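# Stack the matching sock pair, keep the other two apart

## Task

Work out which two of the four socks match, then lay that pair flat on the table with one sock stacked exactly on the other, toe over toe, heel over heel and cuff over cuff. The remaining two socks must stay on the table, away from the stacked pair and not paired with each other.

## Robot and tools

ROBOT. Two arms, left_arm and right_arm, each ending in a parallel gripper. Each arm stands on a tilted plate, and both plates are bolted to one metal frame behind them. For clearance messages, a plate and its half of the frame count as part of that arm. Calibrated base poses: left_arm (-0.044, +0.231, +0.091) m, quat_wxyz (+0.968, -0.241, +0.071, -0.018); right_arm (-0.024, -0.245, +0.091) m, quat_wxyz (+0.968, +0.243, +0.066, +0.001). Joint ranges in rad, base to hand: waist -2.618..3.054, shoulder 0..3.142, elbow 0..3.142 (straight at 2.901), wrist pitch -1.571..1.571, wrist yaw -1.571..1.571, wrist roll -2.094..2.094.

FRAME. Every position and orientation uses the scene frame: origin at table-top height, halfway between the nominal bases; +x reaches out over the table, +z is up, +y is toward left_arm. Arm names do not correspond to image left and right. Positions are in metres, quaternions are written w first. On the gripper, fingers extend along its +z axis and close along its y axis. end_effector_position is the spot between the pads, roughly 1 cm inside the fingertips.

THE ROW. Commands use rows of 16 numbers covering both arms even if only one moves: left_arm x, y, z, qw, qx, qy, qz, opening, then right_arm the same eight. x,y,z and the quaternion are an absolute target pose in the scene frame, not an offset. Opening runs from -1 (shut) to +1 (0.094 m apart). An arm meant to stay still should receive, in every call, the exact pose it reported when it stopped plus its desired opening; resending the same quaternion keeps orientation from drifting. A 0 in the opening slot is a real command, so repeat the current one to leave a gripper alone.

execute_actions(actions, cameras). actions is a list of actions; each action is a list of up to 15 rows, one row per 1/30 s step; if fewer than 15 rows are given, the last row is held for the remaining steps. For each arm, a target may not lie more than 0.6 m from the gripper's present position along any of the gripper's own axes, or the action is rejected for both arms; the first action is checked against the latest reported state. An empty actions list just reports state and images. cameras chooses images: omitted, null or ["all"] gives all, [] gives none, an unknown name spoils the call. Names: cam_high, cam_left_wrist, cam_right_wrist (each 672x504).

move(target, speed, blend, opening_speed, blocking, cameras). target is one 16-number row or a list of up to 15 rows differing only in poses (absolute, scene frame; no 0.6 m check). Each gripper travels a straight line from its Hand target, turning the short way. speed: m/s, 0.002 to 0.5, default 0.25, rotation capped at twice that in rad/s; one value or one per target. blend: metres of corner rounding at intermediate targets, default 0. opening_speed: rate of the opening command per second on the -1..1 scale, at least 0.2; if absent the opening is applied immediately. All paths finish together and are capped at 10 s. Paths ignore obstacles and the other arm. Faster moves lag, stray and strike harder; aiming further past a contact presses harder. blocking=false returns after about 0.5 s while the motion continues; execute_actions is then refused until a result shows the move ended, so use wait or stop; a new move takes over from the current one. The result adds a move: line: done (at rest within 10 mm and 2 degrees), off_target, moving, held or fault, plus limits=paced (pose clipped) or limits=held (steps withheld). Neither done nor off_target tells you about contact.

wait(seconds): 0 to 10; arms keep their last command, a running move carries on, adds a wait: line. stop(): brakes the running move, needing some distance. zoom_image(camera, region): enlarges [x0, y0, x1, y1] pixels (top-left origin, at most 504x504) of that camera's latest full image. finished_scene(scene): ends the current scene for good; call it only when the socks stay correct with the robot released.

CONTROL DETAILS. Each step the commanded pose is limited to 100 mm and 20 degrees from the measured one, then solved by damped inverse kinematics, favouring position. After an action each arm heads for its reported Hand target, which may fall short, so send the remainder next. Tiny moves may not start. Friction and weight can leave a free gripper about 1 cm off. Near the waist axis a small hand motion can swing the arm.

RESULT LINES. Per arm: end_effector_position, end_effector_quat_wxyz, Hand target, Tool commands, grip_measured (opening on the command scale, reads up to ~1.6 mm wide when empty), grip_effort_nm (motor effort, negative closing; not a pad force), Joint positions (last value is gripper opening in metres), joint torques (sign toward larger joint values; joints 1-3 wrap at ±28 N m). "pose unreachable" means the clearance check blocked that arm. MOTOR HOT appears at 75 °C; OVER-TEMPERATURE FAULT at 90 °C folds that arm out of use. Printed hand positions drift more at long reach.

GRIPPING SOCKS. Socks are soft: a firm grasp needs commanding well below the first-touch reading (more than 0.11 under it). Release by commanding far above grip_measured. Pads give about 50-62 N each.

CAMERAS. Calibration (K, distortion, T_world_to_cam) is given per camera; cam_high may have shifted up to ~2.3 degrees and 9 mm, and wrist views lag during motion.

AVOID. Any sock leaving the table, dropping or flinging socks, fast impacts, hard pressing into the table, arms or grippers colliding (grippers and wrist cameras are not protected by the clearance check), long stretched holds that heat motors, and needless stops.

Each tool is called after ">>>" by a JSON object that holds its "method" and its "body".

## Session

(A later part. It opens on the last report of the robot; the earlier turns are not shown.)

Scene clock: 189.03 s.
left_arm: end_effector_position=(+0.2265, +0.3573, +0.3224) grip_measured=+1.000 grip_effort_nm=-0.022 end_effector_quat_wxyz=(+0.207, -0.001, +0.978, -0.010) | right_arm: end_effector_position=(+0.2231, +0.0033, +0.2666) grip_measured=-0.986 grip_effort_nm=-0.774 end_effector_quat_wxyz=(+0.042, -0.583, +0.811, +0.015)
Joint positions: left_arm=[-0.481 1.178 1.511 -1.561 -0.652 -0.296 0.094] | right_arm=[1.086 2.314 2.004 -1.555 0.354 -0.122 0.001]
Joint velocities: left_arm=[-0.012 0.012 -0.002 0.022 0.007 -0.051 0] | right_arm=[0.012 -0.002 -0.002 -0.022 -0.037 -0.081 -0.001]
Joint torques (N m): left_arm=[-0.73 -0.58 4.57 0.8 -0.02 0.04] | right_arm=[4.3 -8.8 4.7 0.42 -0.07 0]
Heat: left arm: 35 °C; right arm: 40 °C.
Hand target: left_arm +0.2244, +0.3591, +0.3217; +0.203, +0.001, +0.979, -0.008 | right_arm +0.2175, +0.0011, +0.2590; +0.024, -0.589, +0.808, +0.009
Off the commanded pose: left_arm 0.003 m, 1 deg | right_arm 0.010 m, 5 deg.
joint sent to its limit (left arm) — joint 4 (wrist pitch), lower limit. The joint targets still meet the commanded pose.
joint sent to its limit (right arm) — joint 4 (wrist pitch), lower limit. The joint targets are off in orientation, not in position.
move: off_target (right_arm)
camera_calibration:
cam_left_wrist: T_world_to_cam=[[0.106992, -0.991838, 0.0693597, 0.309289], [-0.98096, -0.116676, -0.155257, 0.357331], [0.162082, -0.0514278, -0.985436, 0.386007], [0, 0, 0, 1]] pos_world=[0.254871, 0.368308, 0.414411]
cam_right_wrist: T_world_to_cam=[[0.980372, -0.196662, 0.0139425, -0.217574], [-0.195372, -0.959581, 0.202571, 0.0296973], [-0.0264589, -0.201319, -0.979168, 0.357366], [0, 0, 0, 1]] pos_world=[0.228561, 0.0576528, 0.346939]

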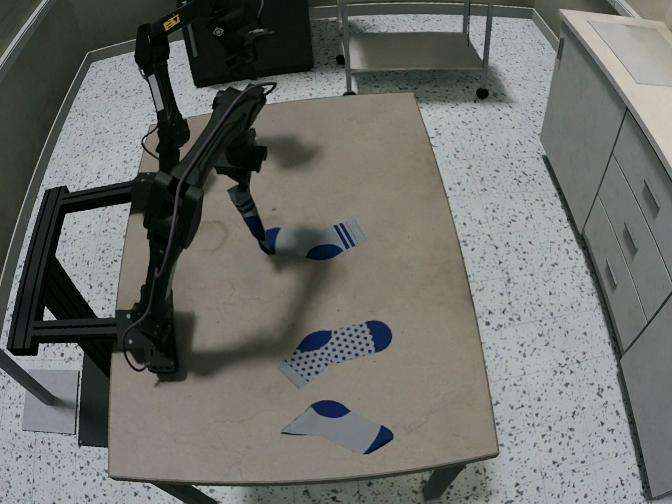

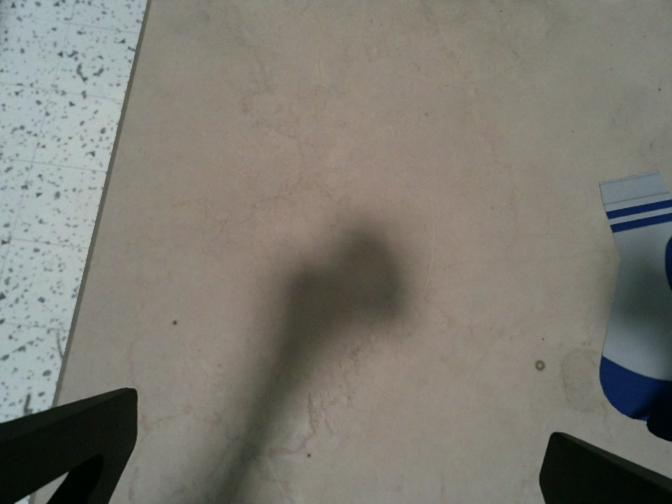

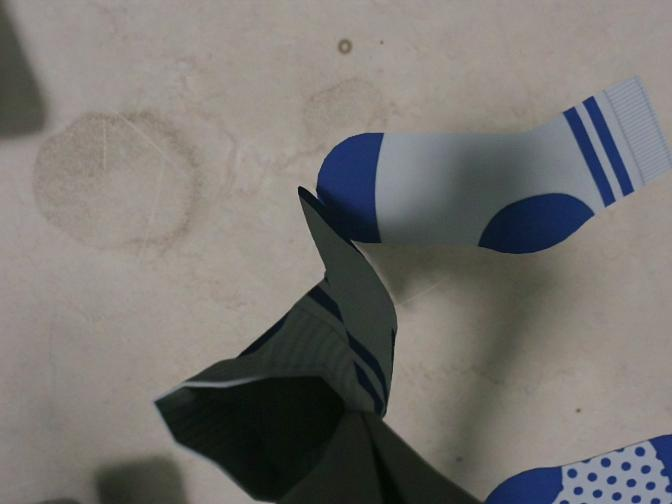

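>>> {"method": "move", "body": {"target": [[0.2243,0.3591,0.3217,0.203,0.001,0.979,-0.008,1,0.225,0.02,0.26,0.0,-0.588,0.809,0,-1],[0.2243,0.3591,0.3217,0.203,0.001,0.979,-0.008,1,0.235,0.02,0.235,0.0,-0.588,0.809,0,-1],[0.2243,0.3591,0.3217,0.203,0.001,0.979,-0.008,1,0.30,0.02,0.20,0.0,-0.588,0.809,0,-1]], "speed": 0.1}}

Scene clock: 194.33 s.
left_arm: end_effector_position=(+0.2265, +0.3573, +0.3224) grip_measured=+1.000 grip_effort_nm=-0.012 end_effector_quat_wxyz=(+0.207, -0.001, +0.978, -0.010) | right_arm: end_effector_position=(+0.3001, +0.0152, +0.2014) grip_measured=-0.986 grip_effort_nm=-0.784 end_effector_quat_wxyz=(+0.007, -0.582, +0.813, +0.003)
Joint positions: left_arm=[-0.481 1.178 1.511 -1.561 -0.652 -0.296 0.094] | right_arm=[0.904 2.582 2.264 -1.557 0.401 -0.275 0.001]
Joint velocities: left_arm=[-0.002 -0.002 0.002 -0.007 -0.037 -0.022 0] | right_arm=[0.002 -0.002 0.012 0.007 -0.037 -0.081 -0.001]
Joint torques (N m): left_arm=[-0.65 -0.51 4.49 0.83 -0.03 0.05] | right_arm=[5.9 -10.35 7.66 0.29 0.05 -0.06]
Heat: left arm: 35 °C; right arm: 38 °C.
Hand target: left_arm +0.2244, +0.3591, +0.3217; +0.203, +0.001, +0.979, -0.008 | right_arm +0.3002, +0.0194, +0.1994; +0.006, -0.588, +0.809, -0.001
Off the commanded pose: left_arm 0.003 m, 1 deg | right_arm 0.005 m, 1 deg.
joint sent to its limit (left arm) — joint 4 (wrist pitch), lower limit. The joint targets still meet the commanded pose.
joint sent to its limit (right arm) — joint 4 (wrist pitch), lower limit. The joint targets still meet the commanded pose.
move: done
camera_calibration:
cam_left_wrist: T_world_to_cam=[[0.106992, -0.991838, 0.0693597, 0.309289], [-0.98096, -0.116676, -0.155257, 0.357331], [0.162082, -0.0514278, -0.985436, 0.386007], [0, 0, 0, 1]] pos_world=[0.254871, 0.368308, 0.414411]
cam_right_wrist: T_world_to_cam=[[0.97949, -0.200849, -0.0161001, -0.283407], [-0.18924, -0.944422, 0.268803, 0.054004], [-0.0691941, -0.260243, -0.963061, 0.308481], [0, 0, 0, 1]] pos_world=[0.309159, 0.0743606, 0.278007]

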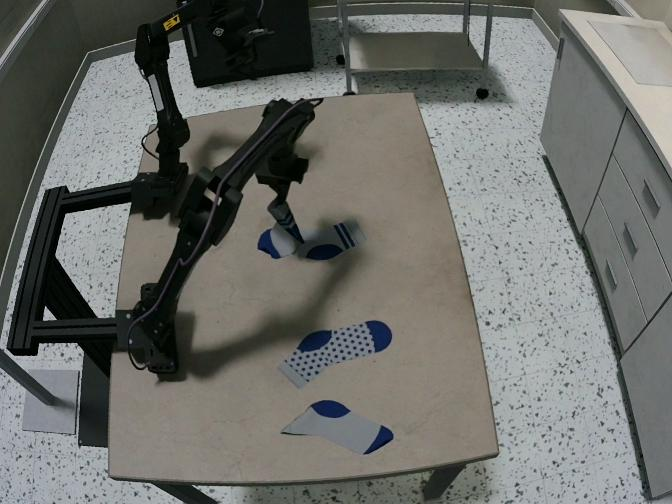

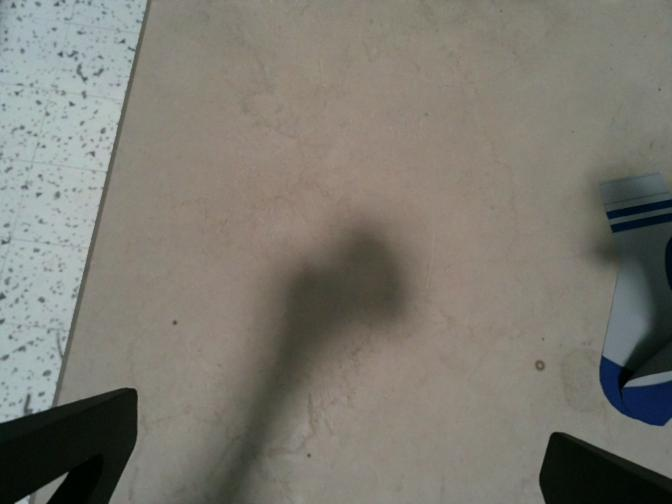

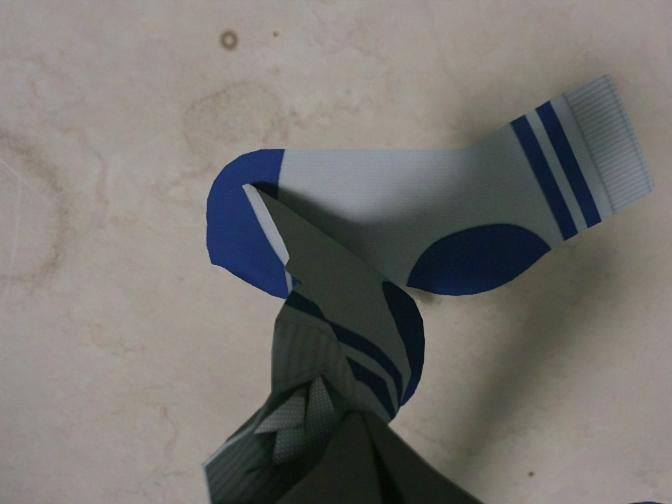

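>>> {"method": "move", "body": {"target": [[0.2243,0.3591,0.3217,0.203,0.001,0.979,-0.008,1,0.27,-0.02,0.31,0.0,-0.588,0.809,0,-1],[0.2243,0.3591,0.3217,0.203,0.001,0.979,-0.008,1,0.20,-0.15,0.31,0.0,-0.588,0.809,0,-1],[0.2243,0.3591,0.3217,0.203,0.001,0.979,-0.008,1,0.20,-0.15,0.25,0.0,-0.588,0.809,0,-1]], "speed": 0.2}}

>>> {"method": "move", "body": {"target": [[0.2243,0.3591,0.3217,0.203,0.001,0.979,-0.008,1,0.25,-0.15,0.23,0.0,-0.65,0.76,0,-1],[0.2243,0.3591,0.3217,0.203,0.001,0.979,-0.008,1,0.33,-0.15,0.16,0.0,-0.65,0.76,0,-1],[0.2243,0.3591,0.3217,0.203,0.001,0.979,-0.008,1,0.43,-0.14,0.08,0.0,-0.65,0.76,0,-1]], "speed": 0.12}}

Scene clock: 213.07 s.
left_arm: end_effector_position=(+0.2265, +0.3573, +0.3224) grip_measured=+1.000 grip_effort_nm=-0.012 end_effector_quat_wxyz=(+0.207, -0.001, +0.978, -0.010) | right_arm: end_effector_position=(+0.2004, -0.1516, +0.2508) grip_measured=-0.986 grip_effort_nm=-0.774 end_effector_quat_wxyz=(-0.005, -0.591, +0.807, -0.002)
Joint positions: left_arm=[-0.481 1.178 1.511 -1.561 -0.652 -0.296 0.094] | right_arm=[0.933 1.813 1.455 -1.556 0.393 -0.257 0.001]
Joint velocities: left_arm=[0.007 -0.007 -0.007 -0.037 -0.037 0.007 0] | right_arm=[0.012 -0.032 -0.002 0.007 0.037 0.022 -0.001]
Joint torques (N m): left_arm=[-0.66 -0.66 4.44 0.8 -0.05 0.05] | right_arm=[3.29 -5.76 4.9 0.55 0 0.04]
Heat: left arm: 35 °C; right arm: 38 °C.
Hand target: left_arm +0.2244, +0.3591, +0.3217; +0.203, +0.001, +0.979, -0.008 | right_arm +0.2006, -0.1501, +0.2500; +0.000, -0.588, +0.809, +0.000
Off the commanded pose: left_arm 0.003 m, 1 deg | right_arm 0.002 m, 1 deg.
joint sent to its limit (left arm) — joint 4 (wrist pitch), lower limit. The joint targets still meet the commanded pose.
move: done
camera_calibration:
cam_left_wrist: T_world_to_cam=[[0.106992, -0.991838, 0.0693597, 0.309289], [-0.98096, -0.116676, -0.155257, 0.357331], [0.162082, -0.0514278, -0.985436, 0.386007], [0, 0, 0, 1]] pos_world=[0.254871, 0.368308, 0.414411]
cam_right_wrist: T_world_to_cam=[[0.983497, -0.179245, -0.0245916, -0.213823], [-0.164444, -0.942294, 0.291616, -0.146039], [-0.0754434, -0.282759, -0.956219, 0.301803], [0, 0, 0, 1]] pos_world=[0.209048, -0.0906012, 0.325919]

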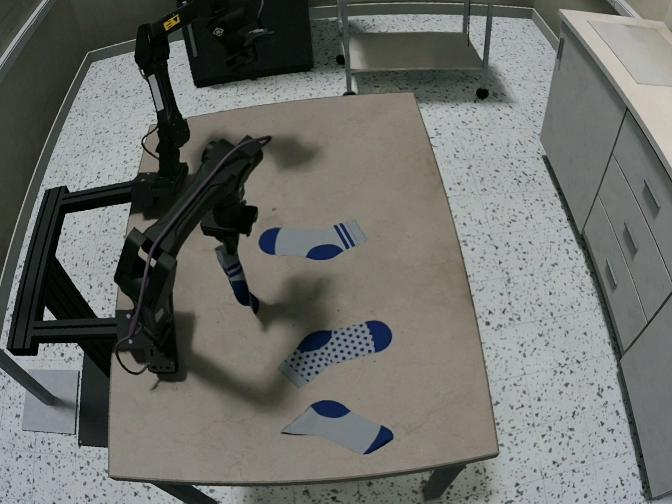

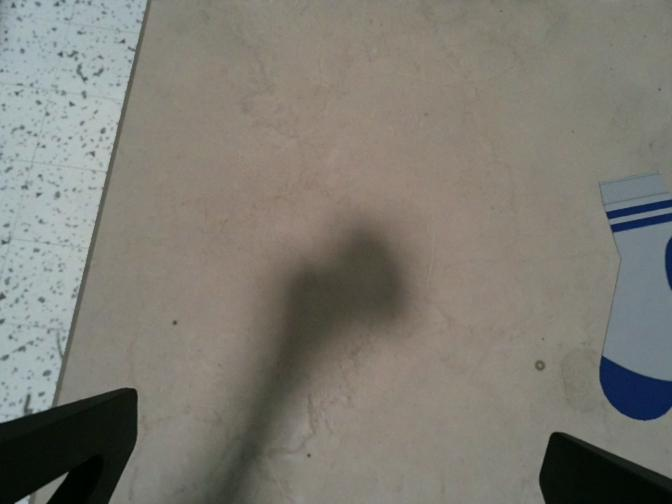

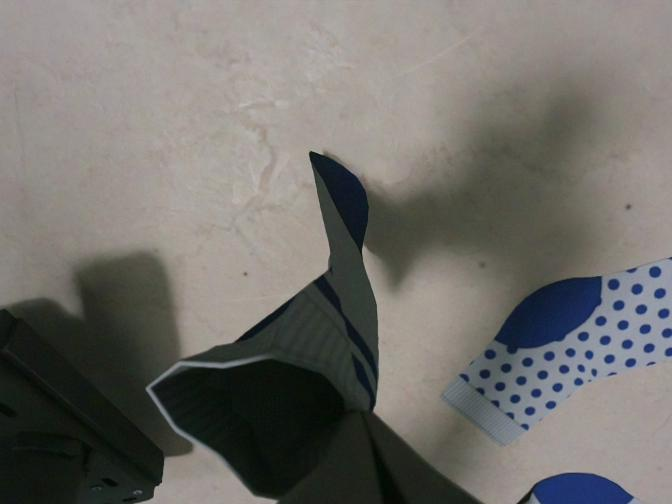

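Scene clock: 216.37 s.
left_arm: end_effector_position=(+0.2265, +0.3573, +0.3224) grip_measured=+1.000 grip_effort_nm=-0.012 end_effector_quat_wxyz=(+0.207, -0.001, +0.978, -0.010) | right_arm: end_effector_position=(+0.4280, -0.1464, +0.0838) grip_measured=-0.986 grip_effort_nm=-0.769 end_effector_quat_wxyz=(-0.004, -0.645, +0.765, -0.004)
Joint positions: left_arm=[-0.481 1.178 1.511 -1.561 -0.652 -0.296 0.094] | right_arm=[0.399 2.469 2.017 -1.198 0.513 -0.977 0.001]
Joint velocities: left_arm=[0.012 0.007 -0.002 0.007 -0.007 -0.037 0] | right_arm=[0.012 -0.007 0.002 0.022 0.037 -0.007 -0.001]
Joint torques (N m): left_arm=[-0.77 -0.61 4.4 0.8 -0.06 0.03] | right_arm=[6.74 -10.67 7.36 0.32 0.03 -0.05]
Heat: left arm: 35 °C; right arm: 37 °C.
Hand target: left_arm +0.2244, +0.3591, +0.3217; +0.203, +0.001, +0.979, -0.008 | right_arm +0.4306, -0.1421, +0.0802; -0.005, -0.649, +0.761, -0.004
Off the commanded pose: left_arm 0.003 m, 1 deg | right_arm 0.008 m, 1 deg.
joint sent to its limit (left arm) — joint 4 (wrist pitch), lower limit. The joint targets still meet the commanded pose.
move: done
camera_calibration:
cam_left_wrist: T_world_to_cam=[[0.106992, -0.991838, 0.0693597, 0.309289], [-0.98096, -0.116676, -0.155257, 0.357331], [0.162082, -0.0514278, -0.985436, 0.386007], [0, 0, 0, 1]] pos_world=[0.254871, 0.368308, 0.414411]
cam_right_wrist: T_world_to_cam=[[0.998819, -0.0436958, -0.0212638, -0.427898], [-0.0355976, -0.955773, 0.291943, -0.11215], [-0.0330801, -0.290841, -0.956199, 0.141474], [0, 0, 0, 1]] pos_world=[0.42808, -0.0847411, 0.15892]

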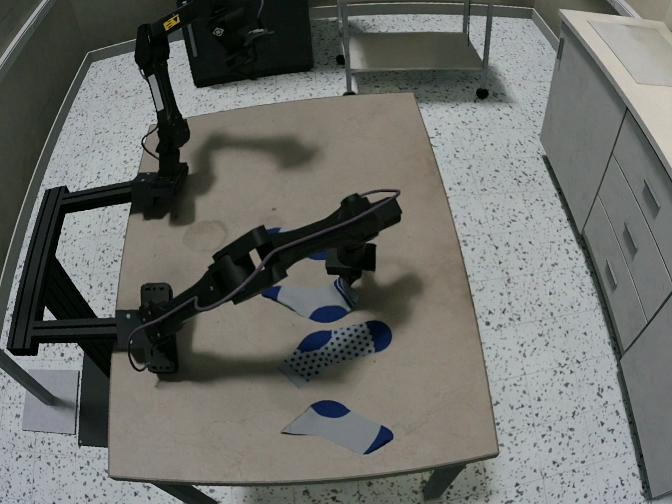

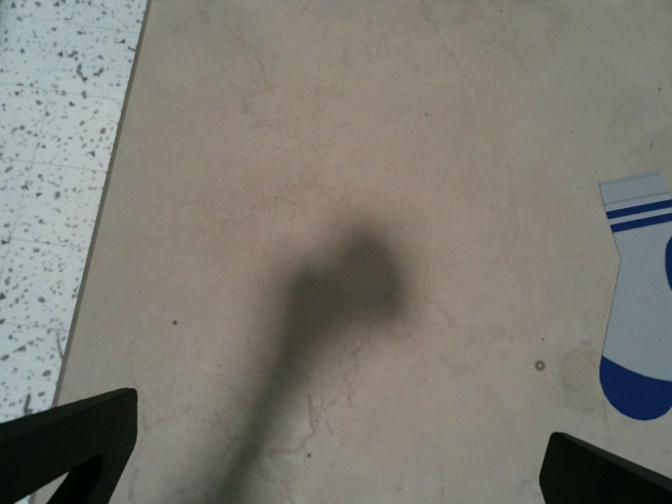

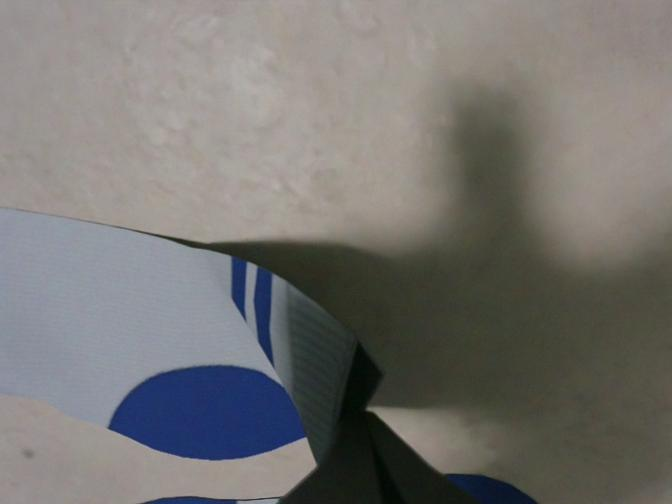

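>>> {"method": "move", "body": {"target": [0.2243,0.3591,0.3217,0.203,0.001,0.979,-0.008,1,0.46,-0.13,0.025,0.0,-0.65,0.76,0,-1], "speed": 0.1, "cameras": []}}

>>> {"method": "move", "body": {"target": [0.2243,0.3591,0.3217,0.203,0.001,0.979,-0.008,1,0.46,-0.13,0.025,0.0,-0.65,0.76,0,-0.2], "opening_speed": 1, "cameras": []}}

>>> {"method": "move", "body": {"target": [[0.2243,0.3591,0.3217,0.203,0.001,0.979,-0.008,1,0.46,-0.13,0.12,0.0,-0.65,0.76,0,-0.2],[0.2243,0.3591,0.3217,0.203,0.001,0.979,-0.008,1,0.33,-0.18,0.27,0.12,0,0.9927,0,-0.2]], "blend": 0.03}}

Scene clock: 222.13 s.
left_arm: end_effector_position=(+0.2265, +0.3573, +0.3224) grip_measured=+1.000 grip_effort_nm=-0.017 end_effector_quat_wxyz=(+0.207, -0.001, +0.978, -0.010) | right_arm: end_effector_position=(+0.4564, -0.1360, +0.0310) grip_measured=-0.986 grip_effort_nm=-0.774 end_effector_quat_wxyz=(-0.004, -0.648, +0.762, -0.002)
Joint positions: left_arm=[-0.481 1.178 1.511 -1.561 -0.652 -0.296 0.094] | right_arm=[0.343 2.656 2.181 -1.147 0.513 -1.049 0.001]
Joint velocities: left_arm=[0.002 -0.017 -0.012 0.007 -0.066 -0.022 0] | right_arm=[-0.032 -0.007 0.002 -0.051 -0.007 -0.051 0]
Joint torques (N m): left_arm=[-0.59 -0.62 4.49 0.83 -0.05 0.05] | right_arm=[7.06 -11.58 7.25 0.46 -0.05 -0.07]
Heat: left arm: 35 °C; right arm: 38 °C.
Hand target: left_arm +0.2244, +0.3591, +0.3217; +0.203, +0.001, +0.979, -0.008 | right_arm +0.4597, -0.1303, +0.0250; +0.000, -0.650, +0.760, +0.000
Off the commanded pose: left_arm 0.003 m, 1 deg | right_arm 0.009 m, 1 deg.
joint sent to its limit (left arm) — joint 4 (wrist pitch), lower limit. The joint targets still meet the commanded pose.
move: done
No camera images: "cameras" was empty.

Scene clock: 223.17 s.
left_arm: end_effector_position=(+0.2265, +0.3573, +0.3224) grip_measured=+1.000 grip_effort_nm=-0.017 end_effector_quat_wxyz=(+0.207, -0.001, +0.978, -0.010) | right_arm: end_effector_position=(+0.4564, -0.1360, +0.0310) grip_measured=-0.202 grip_effort_nm=0.090 end_effector_quat_wxyz=(-0.004, -0.648, +0.761, -0.002)
Joint positions: left_arm=[-0.481 1.178 1.511 -1.561 -0.652 -0.296 0.094] | right_arm=[0.343 2.656 2.181 -1.147 0.513 -1.05 0.037]
Joint velocities: left_arm=[-0.007 -0.007 -0.012 0.051 -0.051 0.081 0] | right_arm=[0.007 -0.002 -0.007 -0.081 -0.007 -0.007 0]
Joint torques (N m): left_arm=[-0.65 -0.55 4.38 0.81 -0.04 0.04] | right_arm=[7.06 -11.7 7.09 0.49 -0.06 -0.08]
Heat: left arm: 35 °C; right arm: 38 °C.
Hand target: left_arm +0.2244, +0.3591, +0.3217; +0.203, +0.001, +0.979, -0.008 | right_arm +0.4597, -0.1301, +0.0251; +0.000, -0.650, +0.760, +0.000
Off the commanded pose: left_arm 0.003 m, 1 deg | right_arm 0.009 m, 1 deg.
joint sent to its limit (left arm) — joint 4 (wrist pitch), lower limit. The joint targets still meet the commanded pose.
move: done
No camera images: "cameras" was empty.

Scene clock: 227.30 s.
left_arm: end_effector_position=(+0.2265, +0.3573, +0.3224) grip_measured=+1.000 grip_effort_nm=-0.012 end_effector_quat_wxyz=(+0.207, -0.001, +0.978, -0.010) | right_arm: end_effector_position=(+0.3362, -0.1767, +0.2675) grip_measured=-0.202 grip_effort_nm=0.090 end_effector_quat_wxyz=(+0.119, +0.008, +0.993, +0.012)
Joint positions: left_arm=[-0.481 1.178 1.511 -1.561 -0.652 -0.296 0.094] | right_arm=[0.699 1.903 1.733 -1.402 0.595 0.656 0.037]
Joint velocities: left_arm=[-0.002 -0.017 -0.002 -0.081 0.037 -0.007 0] | right_arm=[-0.002 0.002 -0.012 0.022 -0.037 0.037 0]
Joint torques (N m): left_arm=[-0.57 -0.51 4.63 0.85 -0.04 0.08] | right_arm=[5.68 -8.79 4.6 0.53 0.19 0.08]
Heat: left arm: 35 °C; right arm: 38 °C.
Hand target: left_arm +0.2244, +0.3591, +0.3217; +0.203, +0.001, +0.979, -0.008 | right_arm +0.3291, -0.1797, +0.2710; +0.121, +0.002, +0.993, +0.006
Off the commanded pose: left_arm 0.003 m, 1 deg | right_arm 0.008 m, 2 deg.
joint sent to its limit (left arm) — joint 4 (wrist pitch), lower limit. The joint targets still meet the commanded pose.
move: done
camera_calibration:
cam_left_wrist: T_world_to_cam=[[0.106992, -0.991838, 0.0693597, 0.309289], [-0.98096, -0.116676, -0.155257, 0.357331], [0.162082, -0.0514278, -0.985436, 0.386007], [0, 0, 0, 1]] pos_world=[0.254871, 0.368308, 0.414411]
cam_right_wrist: T_world_to_cam=[[0.114665, -0.993273, -0.0161213, -0.20548], [-0.992281, -0.115291, 0.0456776, 0.338019], [-0.047229, 0.0107592, -0.998826, 0.374722], [0, 0, 0, 1]] pos_world=[0.376669, -0.169158, 0.35553]

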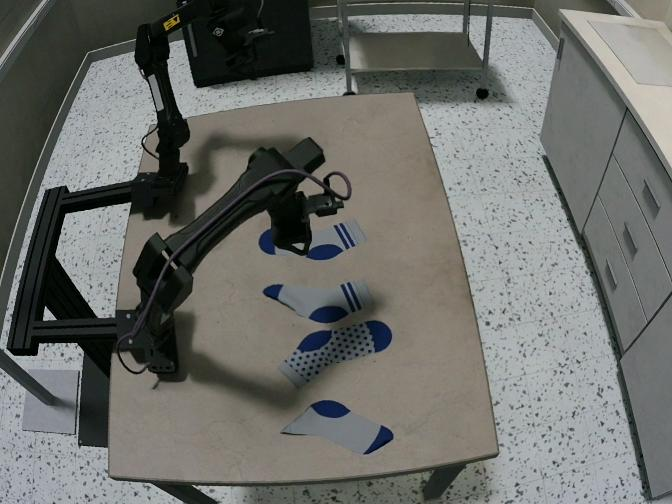

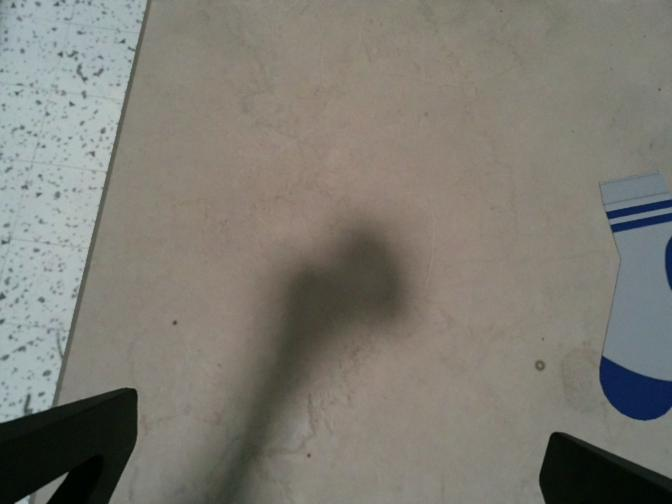

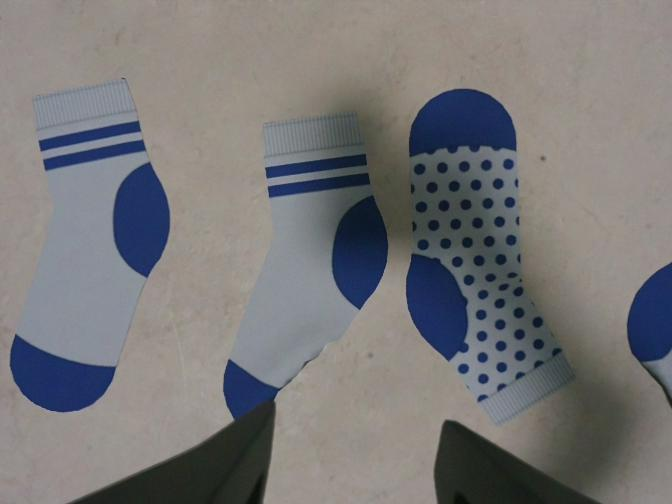

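>>> {"method": "move", "body": {"target": [0.2243,0.3591,0.3217,0.203,0.001,0.979,-0.008,-0.2,0.455,-0.13,0.065,0,-0.766,0.643,0,-0.2], "cameras": ["cam_right_wrist"]}}

Scene clock: 248.70 s.
left_arm: end_effector_position=(+0.2265, +0.3573, +0.3224) grip_measured=-0.198 grip_effort_nm=-0.125 end_effector_quat_wxyz=(+0.207, -0.001, +0.978, -0.010) | right_arm: end_effector_position=(+0.4584, -0.1326, +0.0713) grip_measured=-0.202 grip_effort_nm=0.090 end_effector_quat_wxyz=(-0.008, +0.760, -0.650, +0.008)
Joint positions: left_arm=[-0.481 1.178 1.511 -1.561 -0.652 -0.296 0.038] | right_arm=[0.387 2.616 2.242 -1.24 0.511 -1.331 0.037]
Joint velocities: left_arm=[-0.017 -0.002 0.012 -0.022 -0.037 0.037 0.001] | right_arm=[0.012 -0.007 -0.012 -0.037 0.037 -0.007 0]
Joint torques (N m): left_arm=[-0.76 -0.68 4.56 0.82 -0.07 0.05] | right_arm=[6.93 -11.17 7.45 0.15 0.03 -0.07]
Heat: left arm: 35 °C; right arm: 36 °C.
Hand target: left_arm +0.2244, +0.3591, +0.3217; +0.203, +0.001, +0.979, -0.008 | right_arm +0.4557, -0.1303, +0.0640; +0.003, +0.767, -0.642, +0.003
Off the commanded pose: left_arm 0.003 m, 1 deg | right_arm 0.008 m, 2 deg.
joint sent to its limit (left arm) — joint 4 (wrist pitch), lower limit. The joint targets still meet the commanded pose.
move: done
camera_calibration:
cam_right_wrist: T_world_to_cam=[[0.960376, 0.278706, 0.000697387, -0.399109], [0.266869, -0.920301, 0.286053, -0.227769], [0.0803666, -0.274532, -0.958214, 0.0848211], [0, 0, 0, 1]] pos_world=[0.437263, -0.0750957, 0.146709]
Images, in order (width x height): cam_right_wrist 672x504.

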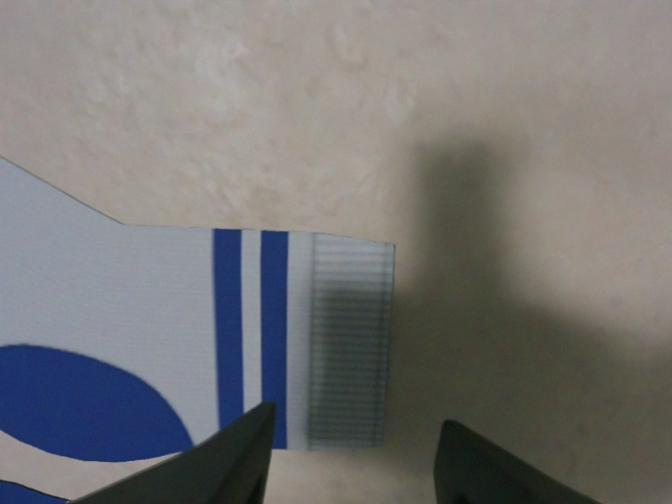

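>>> {"method": "move", "body": {"target": [0.2243,0.3591,0.3217,0.203,0.001,0.979,-0.008,-0.2,0.472,-0.134,0.032,0,-0.766,0.643,0,-0.2], "speed": 0.08, "cameras": ["cam_right_wrist"]}}

Scene clock: 256.10 s.
left_arm: end_effector_position=(+0.2265, +0.3573, +0.3224) grip_measured=-0.198 grip_effort_nm=-0.129 end_effector_quat_wxyz=(+0.207, -0.001, +0.978, -0.010) | right_arm: end_effector_position=(+0.4692, -0.1410, +0.0381) grip_measured=-0.202 grip_effort_nm=0.085 end_effector_quat_wxyz=(+0.003, +0.763, -0.646, +0.000)
Joint positions: left_arm=[-0.481 1.178 1.511 -1.561 -0.652 -0.296 0.038] | right_arm=[0.333 2.705 2.32 -1.229 0.512 -1.388 0.037]
Joint velocities: left_arm=[-0.012 -0.007 0.002 0.022 -0.051 0.022 0] | right_arm=[0.012 0.012 0.007 -0.037 0.007 0.11 -0.001]
Joint torques (N m): left_arm=[-0.58 -0.58 4.57 0.82 -0.03 0.03] | right_arm=[7.42 -11.79 7.32 0.46 -0.03 -0.11]
Heat: left arm: 35 °C; right arm: 36 °C.
Hand target: left_arm +0.2244, +0.3591, +0.3217; +0.203, +0.001, +0.979, -0.008 | right_arm +0.4718, -0.1343, +0.0321; +0.000, +0.766, -0.643, +0.001
Off the commanded pose: left_arm 0.003 m, 1 deg | right_arm 0.010 m, 1 deg.
joint sent to its limit (left arm) — joint 4 (wrist pitch), lower limit. The joint targets still meet the commanded pose.
move: done
camera_calibration:
cam_right_wrist: T_world_to_cam=[[0.957164, 0.28836, -0.0261853, -0.403168], [0.283553, -0.915204, 0.286354, -0.236053], [0.0586082, -0.281513, -0.957766, 0.0590548], [0, 0, 0, 1]] pos_world=[0.449371, -0.0831547, 0.113598]
Images, in order (width x height): cam_right_wrist 672x504.

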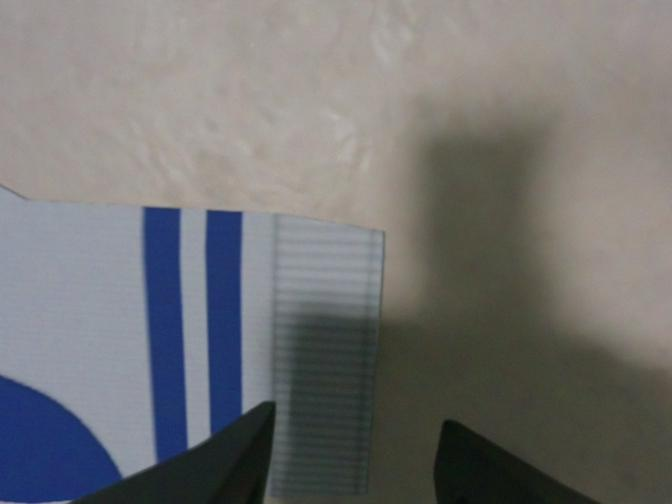

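>>> {"method": "move", "body": {"target": [0.2243,0.3591,0.3217,0.203,0.001,0.979,-0.008,-0.2,0.473,-0.134,0.0,0,-0.766,0.643,0,-0.2], "speed": 0.06, "cameras": ["cam_right_wrist"]}}

>>> {"method": "move", "body": {"target": [0.2243,0.3591,0.3217,0.203,0.001,0.979,-0.008,-0.2,0.473,-0.134,-0.004,0,-0.766,0.643,0,-1], "opening_speed": 1, "cameras": ["cam_right_wrist"]}}

Scene clock: 259.63 s.
left_arm: end_effector_position=(+0.2265, +0.3573, +0.3224) grip_measured=-0.198 grip_effort_nm=-0.115 end_effector_quat_wxyz=(+0.207, -0.001, +0.978, -0.010) | right_arm: end_effector_position=(+0.4817, -0.1422, +0.0212) grip_measured=-0.202 grip_effort_nm=0.085 end_effector_quat_wxyz=(-0.012, +0.759, -0.651, +0.009)
Joint positions: left_arm=[-0.481 1.178 1.511 -1.561 -0.652 -0.296 0.038] | right_arm=[0.308 2.726 2.31 -1.145 0.512 -1.422 0.037]
Joint velocities: left_arm=[0.012 -0.007 0.002 -0.081 -0.007 0.022 0] | right_arm=[0.007 -0.002 0.022 -0.051 0.007 -0.022 0.001]
Joint torques (N m): left_arm=[-0.68 -0.66 4.52 0.82 -0.05 0.07] | right_arm=[6.94 -11.34 4.07 0.71 -0.02 -0.11]
Heat: left arm: 35 °C; right arm: 36 °C.
Hand target: left_arm +0.2244, +0.3591, +0.3217; +0.203, +0.001, +0.979, -0.008 | right_arm +0.4724, -0.1344, +0.0005; +0.001, +0.766, -0.643, +0.000
Off the commanded pose: left_arm 0.003 m, 1 deg | right_arm 0.024 m, 2 deg.
joint sent to its limit (left arm) — joint 4 (wrist pitch), lower limit. The joint targets still meet the commanded pose.
move: off_target (right_arm)
camera_calibration:
cam_right_wrist: T_world_to_cam=[[0.961498, 0.274675, 0.00872602, -0.420057], [0.260941, -0.922464, 0.284551, -0.225934], [0.0862085, -0.271318, -0.958621, 0.0300056], [0, 0, 0, 1]] pos_world=[0.460253, -0.0848959, 0.0967193]
Images, in order (width x height): cam_right_wrist 672x504.

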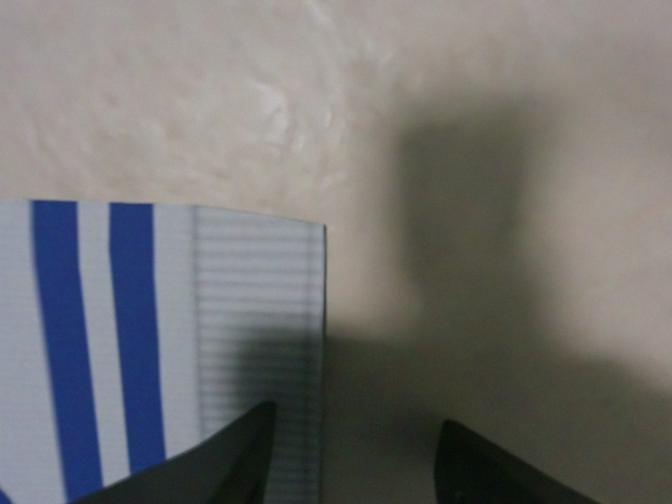

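Scene clock: 260.63 s.
left_arm: end_effector_position=(+0.2265, +0.3573, +0.3224) grip_measured=-0.198 grip_effort_nm=-0.134 end_effector_quat_wxyz=(+0.207, -0.001, +0.978, -0.010) | right_arm: end_effector_position=(+0.4816, -0.1422, +0.0212) grip_measured=-0.986 grip_effort_nm=-0.784 end_effector_quat_wxyz=(-0.011, +0.760, -0.649, +0.009)
Joint positions: left_arm=[-0.481 1.178 1.511 -1.561 -0.652 -0.296 0.038] | right_arm=[0.308 2.726 2.31 -1.145 0.512 -1.427 0.001]
Joint velocities: left_arm=[-0.002 -0.007 0.007 -0.037 -0.007 -0.007 0] | right_arm=[-0.022 0.007 -0.027 -0.081 0.007 0.037 0]
Joint torques (N m): left_arm=[-0.55 -0.54 4.56 0.79 -0.03 0.09] | right_arm=[6.72 -11.23 3.3 0.88 -0.03 -0.09]
Heat: left arm: 35 °C; right arm: 36 °C.
Hand target: left_arm +0.2244, +0.3591, +0.3217; +0.203, +0.001, +0.979, -0.008 | right_arm +0.4721, -0.1345, -0.0033; +0.001, +0.766, -0.643, +0.000
Off the commanded pose: left_arm 0.003 m, 1 deg | right_arm 0.028 m, 2 deg.
joint sent to its limit (left arm) — joint 4 (wrist pitch), lower limit. The joint targets still meet the commanded pose.
move: off_target (right_arm)
camera_calibration:
cam_right_wrist: T_world_to_cam=[[0.959968, 0.279984, 0.00837852, -0.418472], [0.266114, -0.920935, 0.284714, -0.228213], [0.0874315, -0.271087, -0.958576, 0.0294463], [0, 0, 0, 1]] pos_world=[0.459876, -0.0850212, 0.0967082]
Images, in order (width x height): cam_right_wrist 672x504.

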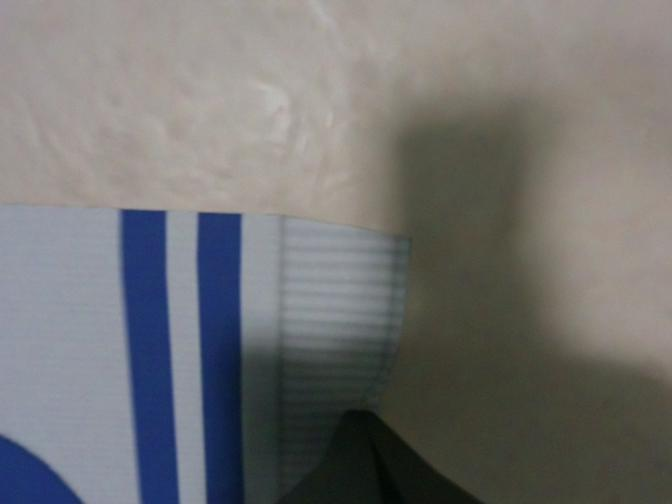

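>>> {"method": "move", "body": {"target": [0.2365,-0.085,0.12,0,0.087,0.996,0,-0.2,0.476,-0.136,0.028,0,-0.766,0.643,0,-1], "speed": 0.2}}

Scene clock: 265.93 s.
left_arm: end_effector_position=(+0.2340, -0.0712, +0.1114) grip_measured=-0.198 grip_effort_nm=-0.129 end_effector_quat_wxyz=(-0.005, +0.076, +0.997, +0.008) | right_arm: end_effector_position=(+0.4801, -0.1474, +0.0292) grip_measured=-0.986 grip_effort_nm=-0.774 end_effector_quat_wxyz=(-0.004, +0.760, -0.650, +0.005)
Joint positions: left_arm=[-0.929 2.632 1.942 -1.232 -0.395 -0.889 0.038] | right_arm=[0.308 2.726 2.347 -1.201 0.513 -1.416 0.001]
Joint velocities: left_arm=[-0.012 -0.007 0.002 -0.081 -0.022 0.037 0] | right_arm=[-0.012 -0.007 -0.012 -0.081 -0.037 0.022 -0.001]
Joint torques (N m): left_arm=[-6.04 -8.96 7.84 0.08 0.04 -0.15] | right_arm=[8.75 -12.12 7.39 0.15 -0.05 0.1]
Heat: left arm: 35 °C; right arm: 37 °C.
Hand target: left_arm +0.2286, -0.0785, +0.1175; +0.000, +0.083, +0.996, +0.007 | right_arm +0.4758, -0.1362, +0.0279; -0.001, +0.766, -0.643, +0.001
Off the commanded pose: left_arm 0.016 m, 2 deg | right_arm 0.012 m, 1 deg.
move: off_target (left_arm, right_arm)
camera_calibration:
cam_left_wrist: T_world_to_cam=[[-0.0316935, -0.999392, -0.0145395, -0.060593], [-0.965014, 0.0268087, 0.260825, 0.242046], [-0.260277, 0.0222973, -0.965277, 0.256692], [0, 0, 0, 1]] pos_world=[0.298468, -0.0727686, 0.183766]
cam_right_wrist: T_world_to_cam=[[0.960382, 0.278571, -0.00802608, -0.415571], [0.269137, -0.919614, 0.286139, -0.236149], [0.072329, -0.276963, -0.958155, 0.0422262], [0, 0, 0, 1]] pos_world=[0.459609, -0.0897048, 0.104695]

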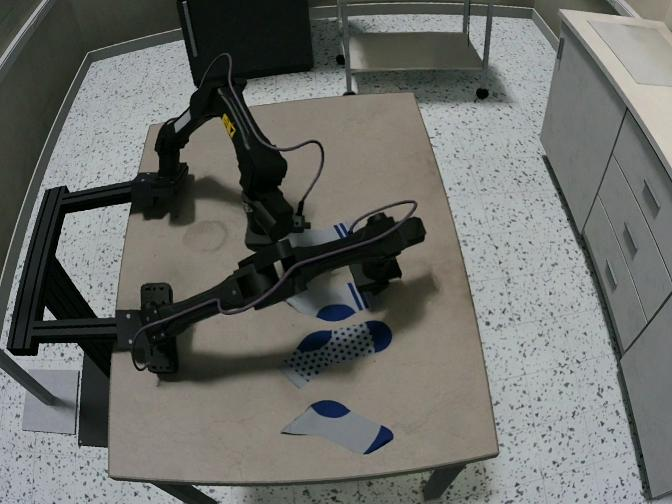

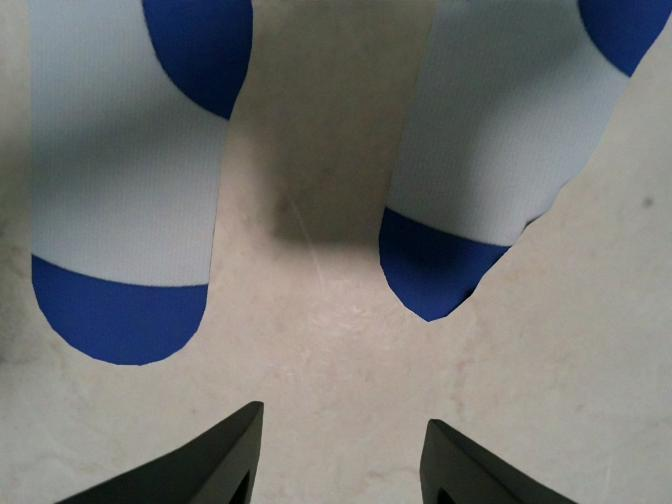

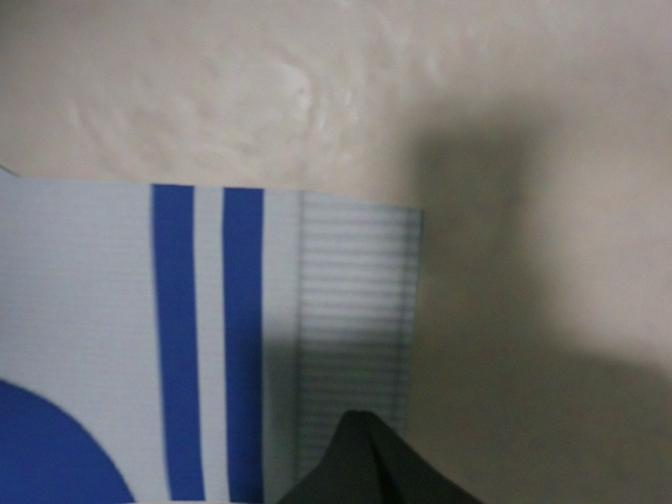

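>>> {"method": "move", "body": {"target": [0.251,-0.103,0.045,0,0.087,0.996,0,-0.2,0.476,-0.136,0.045,0,-0.766,0.643,0,-0.1], "speed": 0.1, "cameras": ["cam_left_wrist","cam_right_wrist"]}}

Scene clock: 271.97 s.
left_arm: end_effector_position=(+0.2435, -0.0957, +0.0450) grip_measured=-0.198 grip_effort_nm=-0.125 end_effector_quat_wxyz=(-0.012, +0.089, +0.996, +0.005) | right_arm: end_effector_position=(+0.4795, -0.1488, +0.0429) grip_measured=-0.102 grip_effort_nm=0.090 end_effector_quat_wxyz=(-0.001, +0.759, -0.651, +0.004)
Joint positions: left_arm=[-0.877 2.805 2 -1.101 -0.397 -0.81 0.038] | right_arm=[0.319 2.726 2.397 -1.265 0.513 -1.397 0.042]
Joint velocities: left_arm=[-0.007 -0.017 -0.022 -0.007 0.037 0.037 0.001] | right_arm=[0.007 0.007 -0.007 -0.022 0.022 -0.051 -0.002]
Joint torques (N m): left_arm=[-4.53 -9.5 7.75 0.35 -0.12 -0.02] | right_arm=[9.21 -12.49 7.41 0.09 -0.06 0.08]
Heat: left arm: 35 °C; right arm: 38 °C.
Hand target: left_arm +0.2499, -0.1024, +0.0449; +0.000, +0.087, +0.996, -0.001 | right_arm +0.4755, -0.1360, +0.0450; -0.001, +0.766, -0.643, +0.000
Off the commanded pose: left_arm 0.010 m, 2 deg | right_arm 0.013 m, 1 deg.
move: off_target (right_arm)
camera_calibration:
cam_left_wrist: T_world_to_cam=[[-0.0585349, -0.998247, -0.0087033, -0.0794186], [-0.959663, 0.0538666, 0.275943, 0.269786], [-0.274991, 0.0245046, -0.961135, 0.199172], [0, 0, 0, 1]] pos_world=[0.309025, -0.0986925, 0.116294]
cam_right_wrist: T_world_to_cam=[[0.960965, 0.276288, -0.0145455, -0.4148], [0.268737, -0.919618, 0.286501, -0.241074], [0.0657805, -0.279226, -0.95797, 0.0577887], [0, 0, 0, 1]] pos_world=[0.459593, -0.0909553, 0.118394]
Images, in order (width x height): cam_left_wrist 672x504, cam_right_wrist 672x504.

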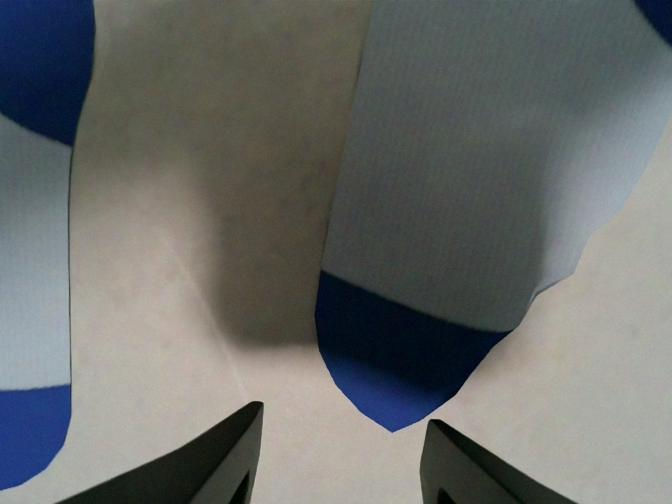

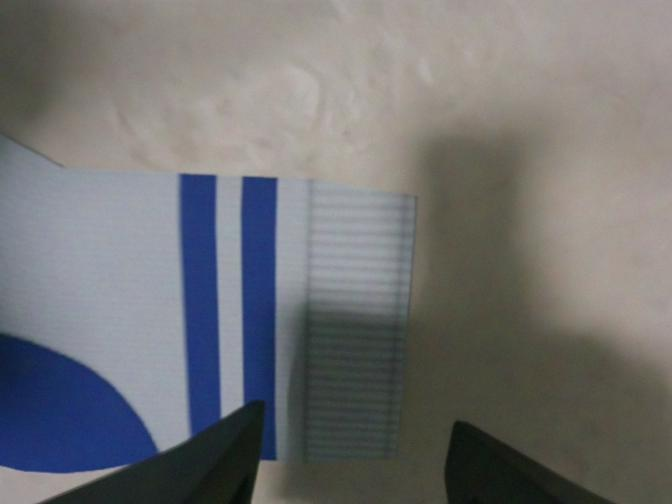

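>>> {"method": "move", "body": {"target": [0.272,-0.098,0.028,0,0.087,0.996,0,-0.2,0.481,-0.134,0.012,0,-0.766,0.643,0,-0.1], "speed": 0.08, "cameras": ["cam_left_wrist","cam_right_wrist"]}}

Scene clock: 277.50 s.
left_arm: end_effector_position=(+0.2668, -0.0917, +0.0292) grip_measured=-0.198 grip_effort_nm=-0.125 end_effector_quat_wxyz=(-0.011, +0.087, +0.996, +0.003) | right_arm: end_effector_position=(+0.4788, -0.1395, +0.0215) grip_measured=-0.102 grip_effort_nm=0.085 end_effector_quat_wxyz=(+0.002, +0.765, -0.644, +0.002)
Joint positions: left_arm=[-0.82 2.848 2.058 -1.087 -0.413 -0.754 0.038] | right_arm=[0.315 2.774 2.399 -1.225 0.513 -1.415 0.042]
Joint velocities: left_arm=[-0.002 0.007 -0.002 -0.051 0.007 -0.007 0] | right_arm=[-0.007 -0.012 -0.002 0.007 0.022 -0.022 0.001]
Joint torques (N m): left_arm=[-4.78 -9.24 7.64 0.35 -0.11 0.07] | right_arm=[7.08 -11.93 7.06 0.53 -0.05 -0.08]
Heat: left arm: 36 °C; right arm: 39 °C.
Hand target: left_arm +0.2715, -0.0984, +0.0280; +0.000, +0.087, +0.996, -0.001 | right_arm +0.4809, -0.1342, +0.0122; +0.000, +0.766, -0.643, +0.000
Off the commanded pose: left_arm 0.008 m, 1 deg | right_arm 0.011 m, 0 deg.
move: off_target (right_arm)
camera_calibration:
cam_left_wrist: T_world_to_cam=[[-0.0543661, -0.998514, -0.00365403, -0.0754952], [-0.96031, 0.0512826, 0.27418, 0.296271], [-0.273586, 0.0184151, -0.961671, 0.18945], [0, 0, 0, 1]] pos_world=[0.332239, -0.0940654, 0.100681]
cam_right_wrist: T_world_to_cam=[[0.95597, 0.292602, -0.0224989, -0.412188], [0.286507, -0.913956, 0.2874, -0.233862], [0.0635309, -0.281192, -0.957546, 0.0407454], [0, 0, 0, 1]] pos_world=[0.458454, -0.0816747, 0.0969537]
Images, in order (width x height): cam_left_wrist 672x504, cam_right_wrist 672x504.

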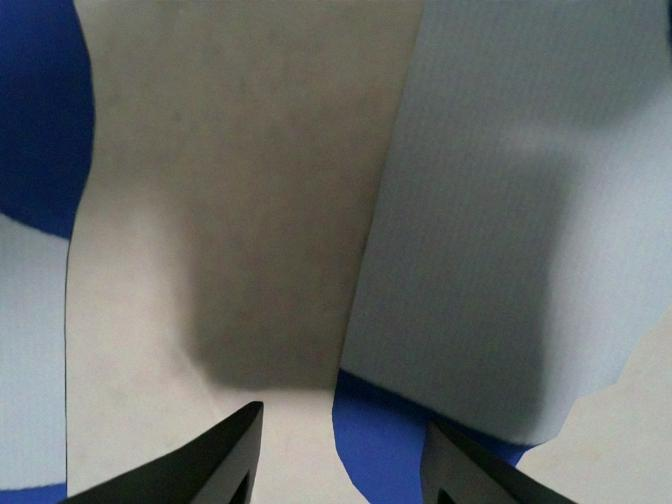

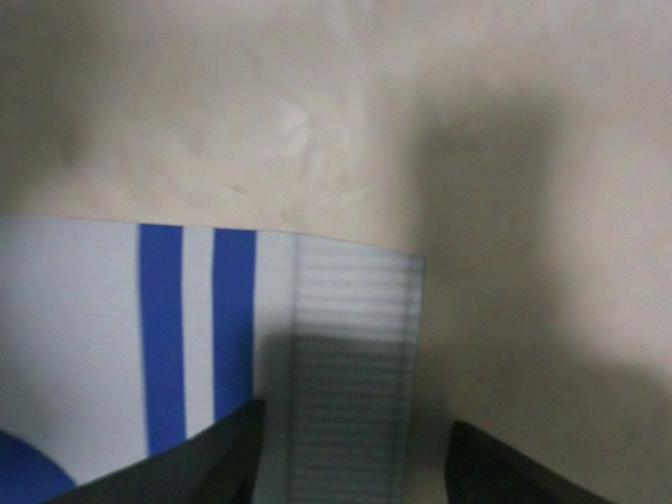

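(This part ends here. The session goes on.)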